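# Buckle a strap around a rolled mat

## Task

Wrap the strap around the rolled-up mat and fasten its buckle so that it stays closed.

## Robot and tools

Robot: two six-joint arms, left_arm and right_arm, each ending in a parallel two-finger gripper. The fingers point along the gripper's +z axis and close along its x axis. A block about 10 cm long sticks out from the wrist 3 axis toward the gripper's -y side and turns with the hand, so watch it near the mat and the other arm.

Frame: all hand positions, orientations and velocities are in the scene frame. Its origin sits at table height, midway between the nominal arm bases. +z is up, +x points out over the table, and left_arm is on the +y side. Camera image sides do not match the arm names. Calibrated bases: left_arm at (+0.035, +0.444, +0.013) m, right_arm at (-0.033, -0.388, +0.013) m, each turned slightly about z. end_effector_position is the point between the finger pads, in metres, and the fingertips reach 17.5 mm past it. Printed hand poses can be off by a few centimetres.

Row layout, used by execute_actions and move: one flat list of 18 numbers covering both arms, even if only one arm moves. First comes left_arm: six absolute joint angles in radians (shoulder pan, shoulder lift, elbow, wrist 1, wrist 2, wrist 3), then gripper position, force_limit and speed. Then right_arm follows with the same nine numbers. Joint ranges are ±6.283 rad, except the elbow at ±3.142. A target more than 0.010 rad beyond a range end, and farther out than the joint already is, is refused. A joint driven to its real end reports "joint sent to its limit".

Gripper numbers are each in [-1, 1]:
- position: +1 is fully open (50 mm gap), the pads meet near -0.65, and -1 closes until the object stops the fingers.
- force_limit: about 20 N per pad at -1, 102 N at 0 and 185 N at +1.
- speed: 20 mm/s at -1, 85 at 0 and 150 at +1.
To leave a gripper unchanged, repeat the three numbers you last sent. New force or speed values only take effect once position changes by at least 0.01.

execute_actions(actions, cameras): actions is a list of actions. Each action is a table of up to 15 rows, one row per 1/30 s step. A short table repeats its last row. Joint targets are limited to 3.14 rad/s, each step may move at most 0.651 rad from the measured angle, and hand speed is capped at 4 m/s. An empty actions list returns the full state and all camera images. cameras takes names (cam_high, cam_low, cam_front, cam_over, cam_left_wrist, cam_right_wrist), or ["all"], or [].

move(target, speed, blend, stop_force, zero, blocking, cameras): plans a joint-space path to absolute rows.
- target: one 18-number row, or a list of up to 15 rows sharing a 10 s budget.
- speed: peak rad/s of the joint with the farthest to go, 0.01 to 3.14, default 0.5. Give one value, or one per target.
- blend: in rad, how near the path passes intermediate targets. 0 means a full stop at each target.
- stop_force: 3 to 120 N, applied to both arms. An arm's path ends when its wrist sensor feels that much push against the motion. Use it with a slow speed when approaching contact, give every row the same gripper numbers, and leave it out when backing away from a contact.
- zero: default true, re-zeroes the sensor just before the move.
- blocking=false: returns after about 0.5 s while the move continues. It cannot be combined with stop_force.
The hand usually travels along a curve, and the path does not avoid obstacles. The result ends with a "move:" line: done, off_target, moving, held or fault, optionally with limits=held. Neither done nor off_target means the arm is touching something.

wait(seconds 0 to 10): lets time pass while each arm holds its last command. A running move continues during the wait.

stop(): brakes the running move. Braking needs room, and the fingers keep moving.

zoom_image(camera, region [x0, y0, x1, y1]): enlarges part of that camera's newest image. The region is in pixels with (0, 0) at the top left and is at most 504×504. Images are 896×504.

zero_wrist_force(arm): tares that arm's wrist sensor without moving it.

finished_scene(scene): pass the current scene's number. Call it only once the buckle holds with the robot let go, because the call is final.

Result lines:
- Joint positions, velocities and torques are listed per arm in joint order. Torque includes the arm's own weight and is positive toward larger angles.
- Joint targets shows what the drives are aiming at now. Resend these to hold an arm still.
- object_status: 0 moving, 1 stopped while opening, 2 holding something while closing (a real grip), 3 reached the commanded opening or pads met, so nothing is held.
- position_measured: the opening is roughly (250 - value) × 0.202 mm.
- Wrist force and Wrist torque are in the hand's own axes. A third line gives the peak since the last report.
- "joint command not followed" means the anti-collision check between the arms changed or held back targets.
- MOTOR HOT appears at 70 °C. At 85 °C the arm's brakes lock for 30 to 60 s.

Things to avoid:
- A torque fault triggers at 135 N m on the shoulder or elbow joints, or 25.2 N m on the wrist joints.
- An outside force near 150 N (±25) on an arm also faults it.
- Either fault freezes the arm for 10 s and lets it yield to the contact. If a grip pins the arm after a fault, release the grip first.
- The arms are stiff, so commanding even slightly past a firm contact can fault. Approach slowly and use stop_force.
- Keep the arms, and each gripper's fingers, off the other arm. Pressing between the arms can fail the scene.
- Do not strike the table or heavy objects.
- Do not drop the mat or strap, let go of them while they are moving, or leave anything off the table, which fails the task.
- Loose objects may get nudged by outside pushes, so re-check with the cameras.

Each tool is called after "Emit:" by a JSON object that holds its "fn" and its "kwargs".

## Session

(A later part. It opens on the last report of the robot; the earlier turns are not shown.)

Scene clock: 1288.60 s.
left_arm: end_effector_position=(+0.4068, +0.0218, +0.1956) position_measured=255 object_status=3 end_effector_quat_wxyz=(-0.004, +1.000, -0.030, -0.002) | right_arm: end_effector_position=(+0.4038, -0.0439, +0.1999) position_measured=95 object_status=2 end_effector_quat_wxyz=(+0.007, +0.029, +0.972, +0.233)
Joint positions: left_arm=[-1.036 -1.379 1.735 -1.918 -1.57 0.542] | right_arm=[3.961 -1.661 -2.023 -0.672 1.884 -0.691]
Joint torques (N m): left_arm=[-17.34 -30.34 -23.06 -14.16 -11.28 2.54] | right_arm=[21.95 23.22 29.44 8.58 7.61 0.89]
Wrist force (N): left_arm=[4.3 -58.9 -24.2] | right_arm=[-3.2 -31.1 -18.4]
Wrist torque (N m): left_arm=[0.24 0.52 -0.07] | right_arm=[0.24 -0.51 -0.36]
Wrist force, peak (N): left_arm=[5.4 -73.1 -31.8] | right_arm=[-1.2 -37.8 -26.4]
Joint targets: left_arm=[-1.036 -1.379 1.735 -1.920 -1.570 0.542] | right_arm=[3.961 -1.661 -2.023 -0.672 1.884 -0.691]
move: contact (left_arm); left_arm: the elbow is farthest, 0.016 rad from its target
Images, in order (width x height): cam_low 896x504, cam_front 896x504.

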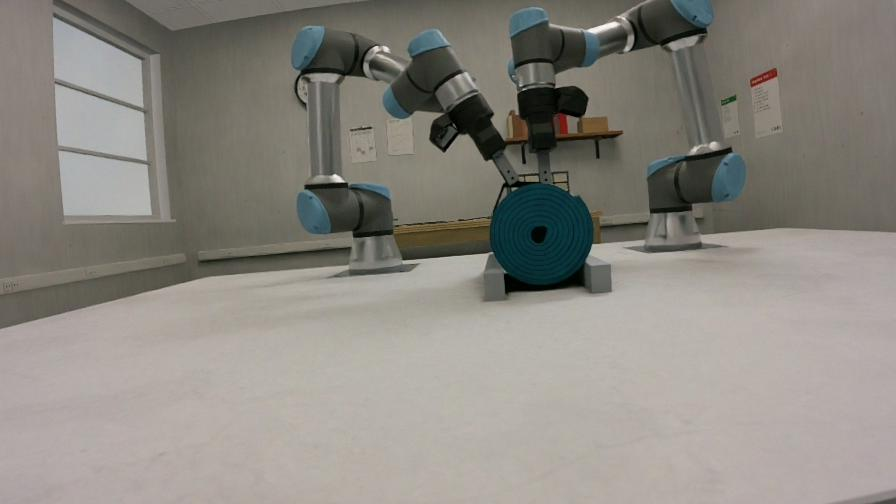

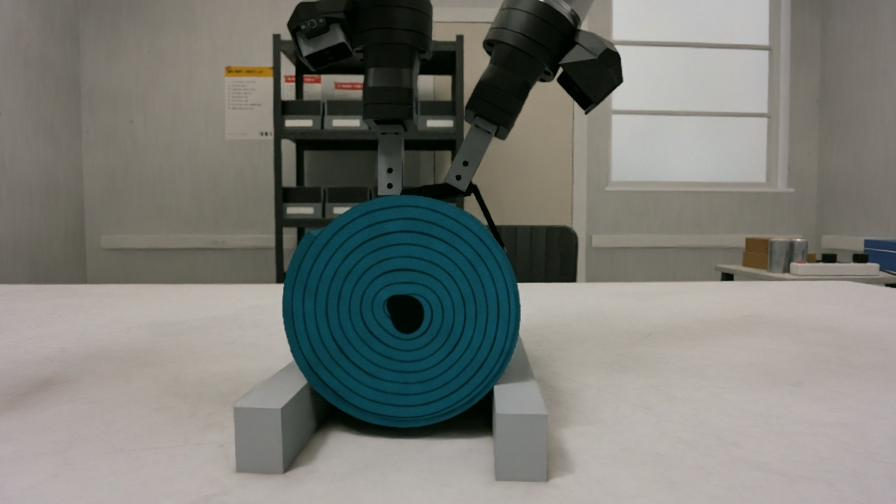

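Emit:
{"fn": "move", "kwargs": {"target": [[-1.029,-1.3917,1.7508,-1.93,-1.5708,0.5498,-1,1,1, 3.961,-1.6606,-2.0231,-0.672,1.8837,-0.6906,-1,1,-1],[-0.9191,-1.58,1.87,-2.1,-1.7528,0.6379,-1,1,1, 3.961,-1.6606,-2.0231,-0.672,1.8837,-0.6906,-1,1,-1]], "speed": 0.4, "cameras": ["cam_front","cam_over"]}}

Emit:
{"fn": "zoom_image", "kwargs": {"camera": "cam_front", "region": [370, 150, 500, 220]}}

Emit:
{"fn": "zoom_image", "kwargs": {"camera": "cam_over", "region": [300, 110, 460, 220]}}

Scene clock: 1294.77 s.
left_arm: end_effector_position=(+0.4053, +0.0556, +0.2640) position_measured=255 object_status=3 end_effector_quat_wxyz=(+0.149, +0.988, -0.030, -0.005) | right_arm: end_effector_position=(+0.4038, -0.0439, +0.1999) position_measured=95 object_status=2 end_effector_quat_wxyz=(+0.007, +0.029, +0.972, +0.233)
Joint positions: left_arm=[-0.919 -1.58 1.87 -2.1 -1.753 0.638] | right_arm=[3.961 -1.661 -2.023 -0.672 1.884 -0.691]
Joint torques (N m): left_arm=[0.95 -31.6 -24.43 -3.18 -1.12 -2.14] | right_arm=[-9.16 31.74 27.53 2.38 -2.04 0.77]
Wrist force (N): left_arm=[-3.5 0.4 -0.9] | right_arm=[-0.5 2.5 7.5]
Wrist torque (N m): left_arm=[0.10 0.56 -0.03] | right_arm=[0.06 -0.17 -0.07]
Wrist force, peak (N): left_arm=[4.5 -59.0 -24.3] | right_arm=[-3.8 -32.1 -19.4]
Joint targets: left_arm=[-0.919 -1.580 1.870 -2.100 -1.753 0.638] | right_arm=[3.961 -1.661 -2.023 -0.672 1.884 -0.691]
move: done
Images, in order (width x height): cam_front 896x504, cam_over 896x504.

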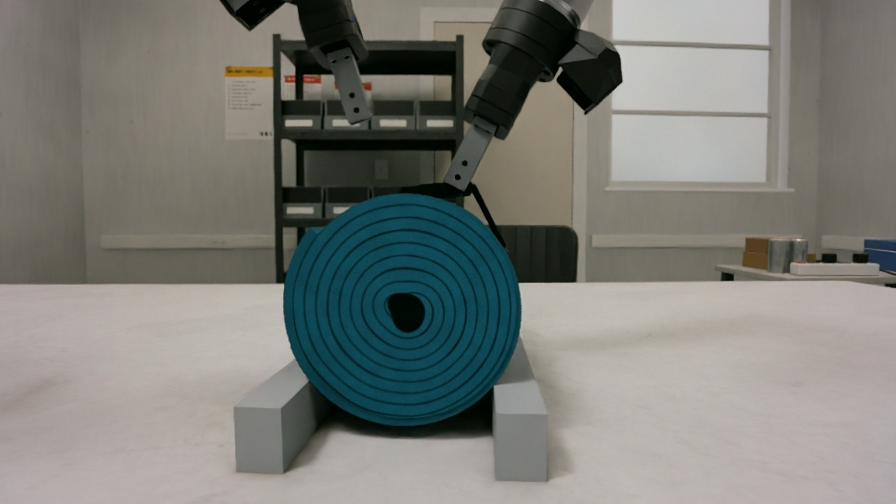

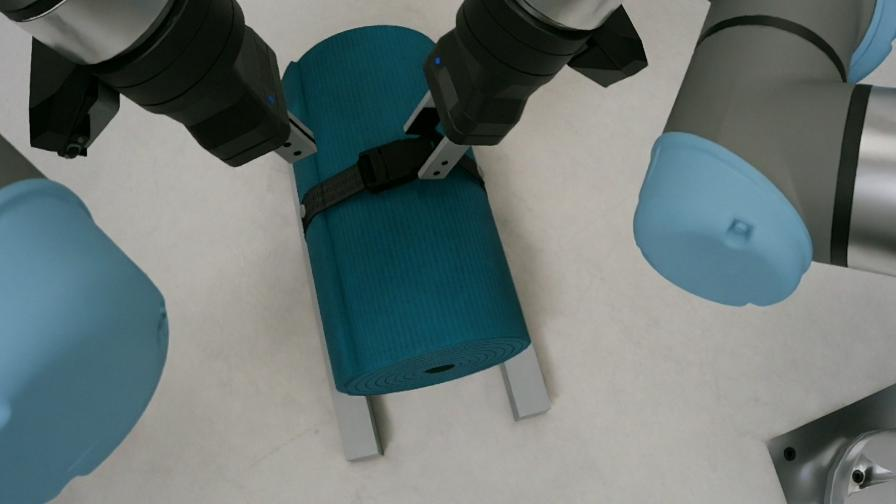

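Scaled by 3.877.

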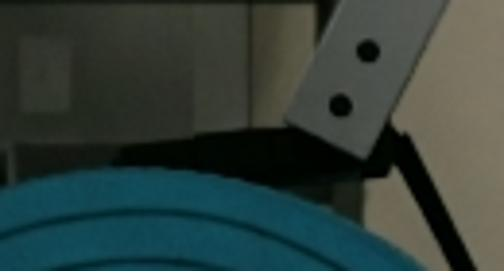

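Scaled by 3.150.

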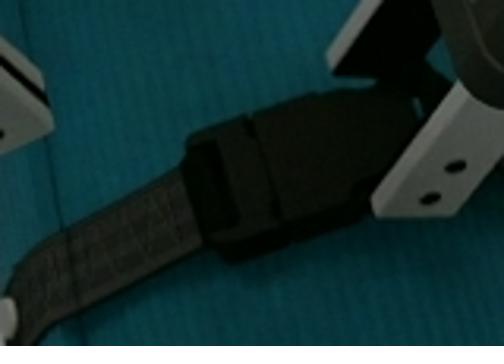

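Emit:
{"fn": "move", "kwargs": {"target": [[-0.9191,-1.58,1.87,-2.1,-1.7528,0.6379,-1,1,1, 3.961,-1.661,-2.023,-0.672,1.884,-0.691,0.9,1,-1],[-0.9191,-1.58,1.87,-2.1,-1.7528,0.6379,-1,1,1, 3.961,-1.57,-2.023,-0.76,1.884,-0.691,0.9,1,-1]], "speed": 0.2, "cameras": ["cam_front","cam_over"]}}

Emit:
{"fn": "zoom_image", "kwargs": {"camera": "cam_over", "region": [300, 110, 500, 220]}}

Emit:
{"fn": "zoom_image", "kwargs": {"camera": "cam_front", "region": [320, 130, 540, 260]}}

Scene clock: 1301.27 s.
left_arm: end_effector_position=(+0.4053, +0.0556, +0.2641) position_measured=255 object_status=3 end_effector_quat_wxyz=(+0.149, +0.988, -0.030, -0.005) | right_arm: end_effector_position=(+0.3886, -0.0584, +0.2334) position_measured=18 object_status=3 end_effector_quat_wxyz=(+0.008, +0.029, +0.972, +0.234)
Joint positions: left_arm=[-0.919 -1.58 1.87 -2.1 -1.753 0.638] | right_arm=[3.961 -1.57 -2.023 -0.76 1.884 -0.691]
Joint torques (N m): left_arm=[8.25 -34.96 -18.95 -5.97 -2.09 2] | right_arm=[4.88 19.66 29.88 4.14 3.23 -0.83]
Wrist force (N): left_arm=[-3.7 0.4 -0.7] | right_arm=[0.3 0.1 0.1]
Wrist torque (N m): left_arm=[0.10 0.59 -0.04] | right_arm=[0.00 -0.06 -0.11]
Wrist force, peak (N): left_arm=[-3.9 0.5 -1.0] | right_arm=[-0.3 2.5 7.6]
Joint targets: left_arm=[-0.919 -1.580 1.870 -2.100 -1.753 0.638] | right_arm=[3.961 -1.570 -2.023 -0.760 1.884 -0.691]
move: done
Images, in order (width x height): cam_front 896x504, cam_over 896x504.

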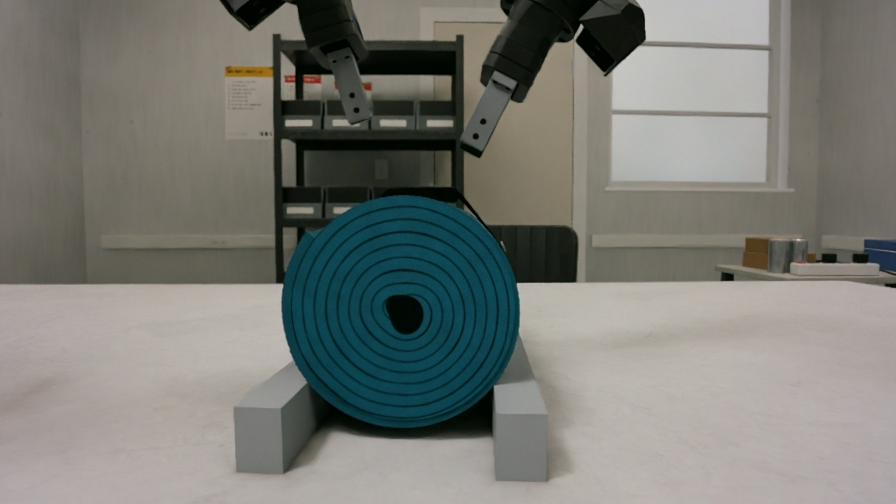

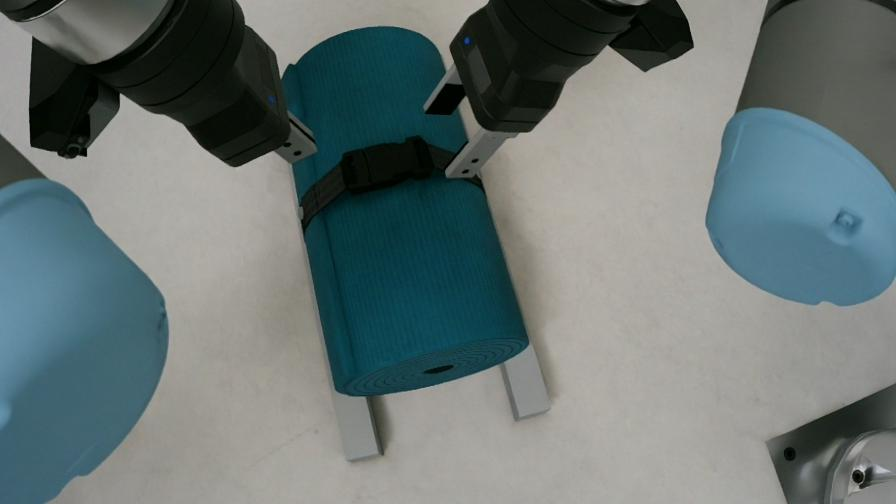

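Scaled by 2.520.

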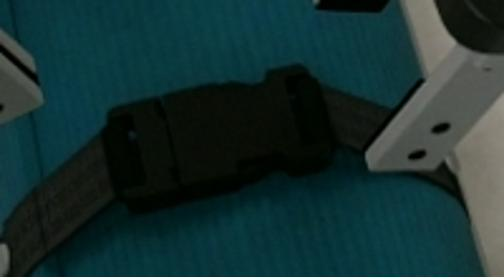

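Scaled by 2.291.

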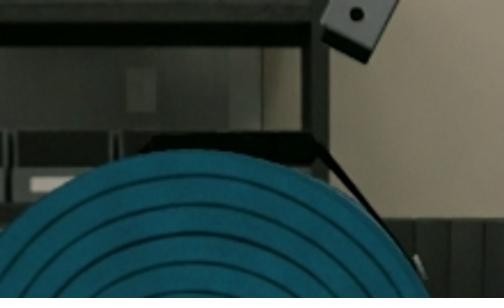

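Emit:
{"fn": "finished_scene", "kwargs": {"scene": 1}}

The scene is finished: the task was done.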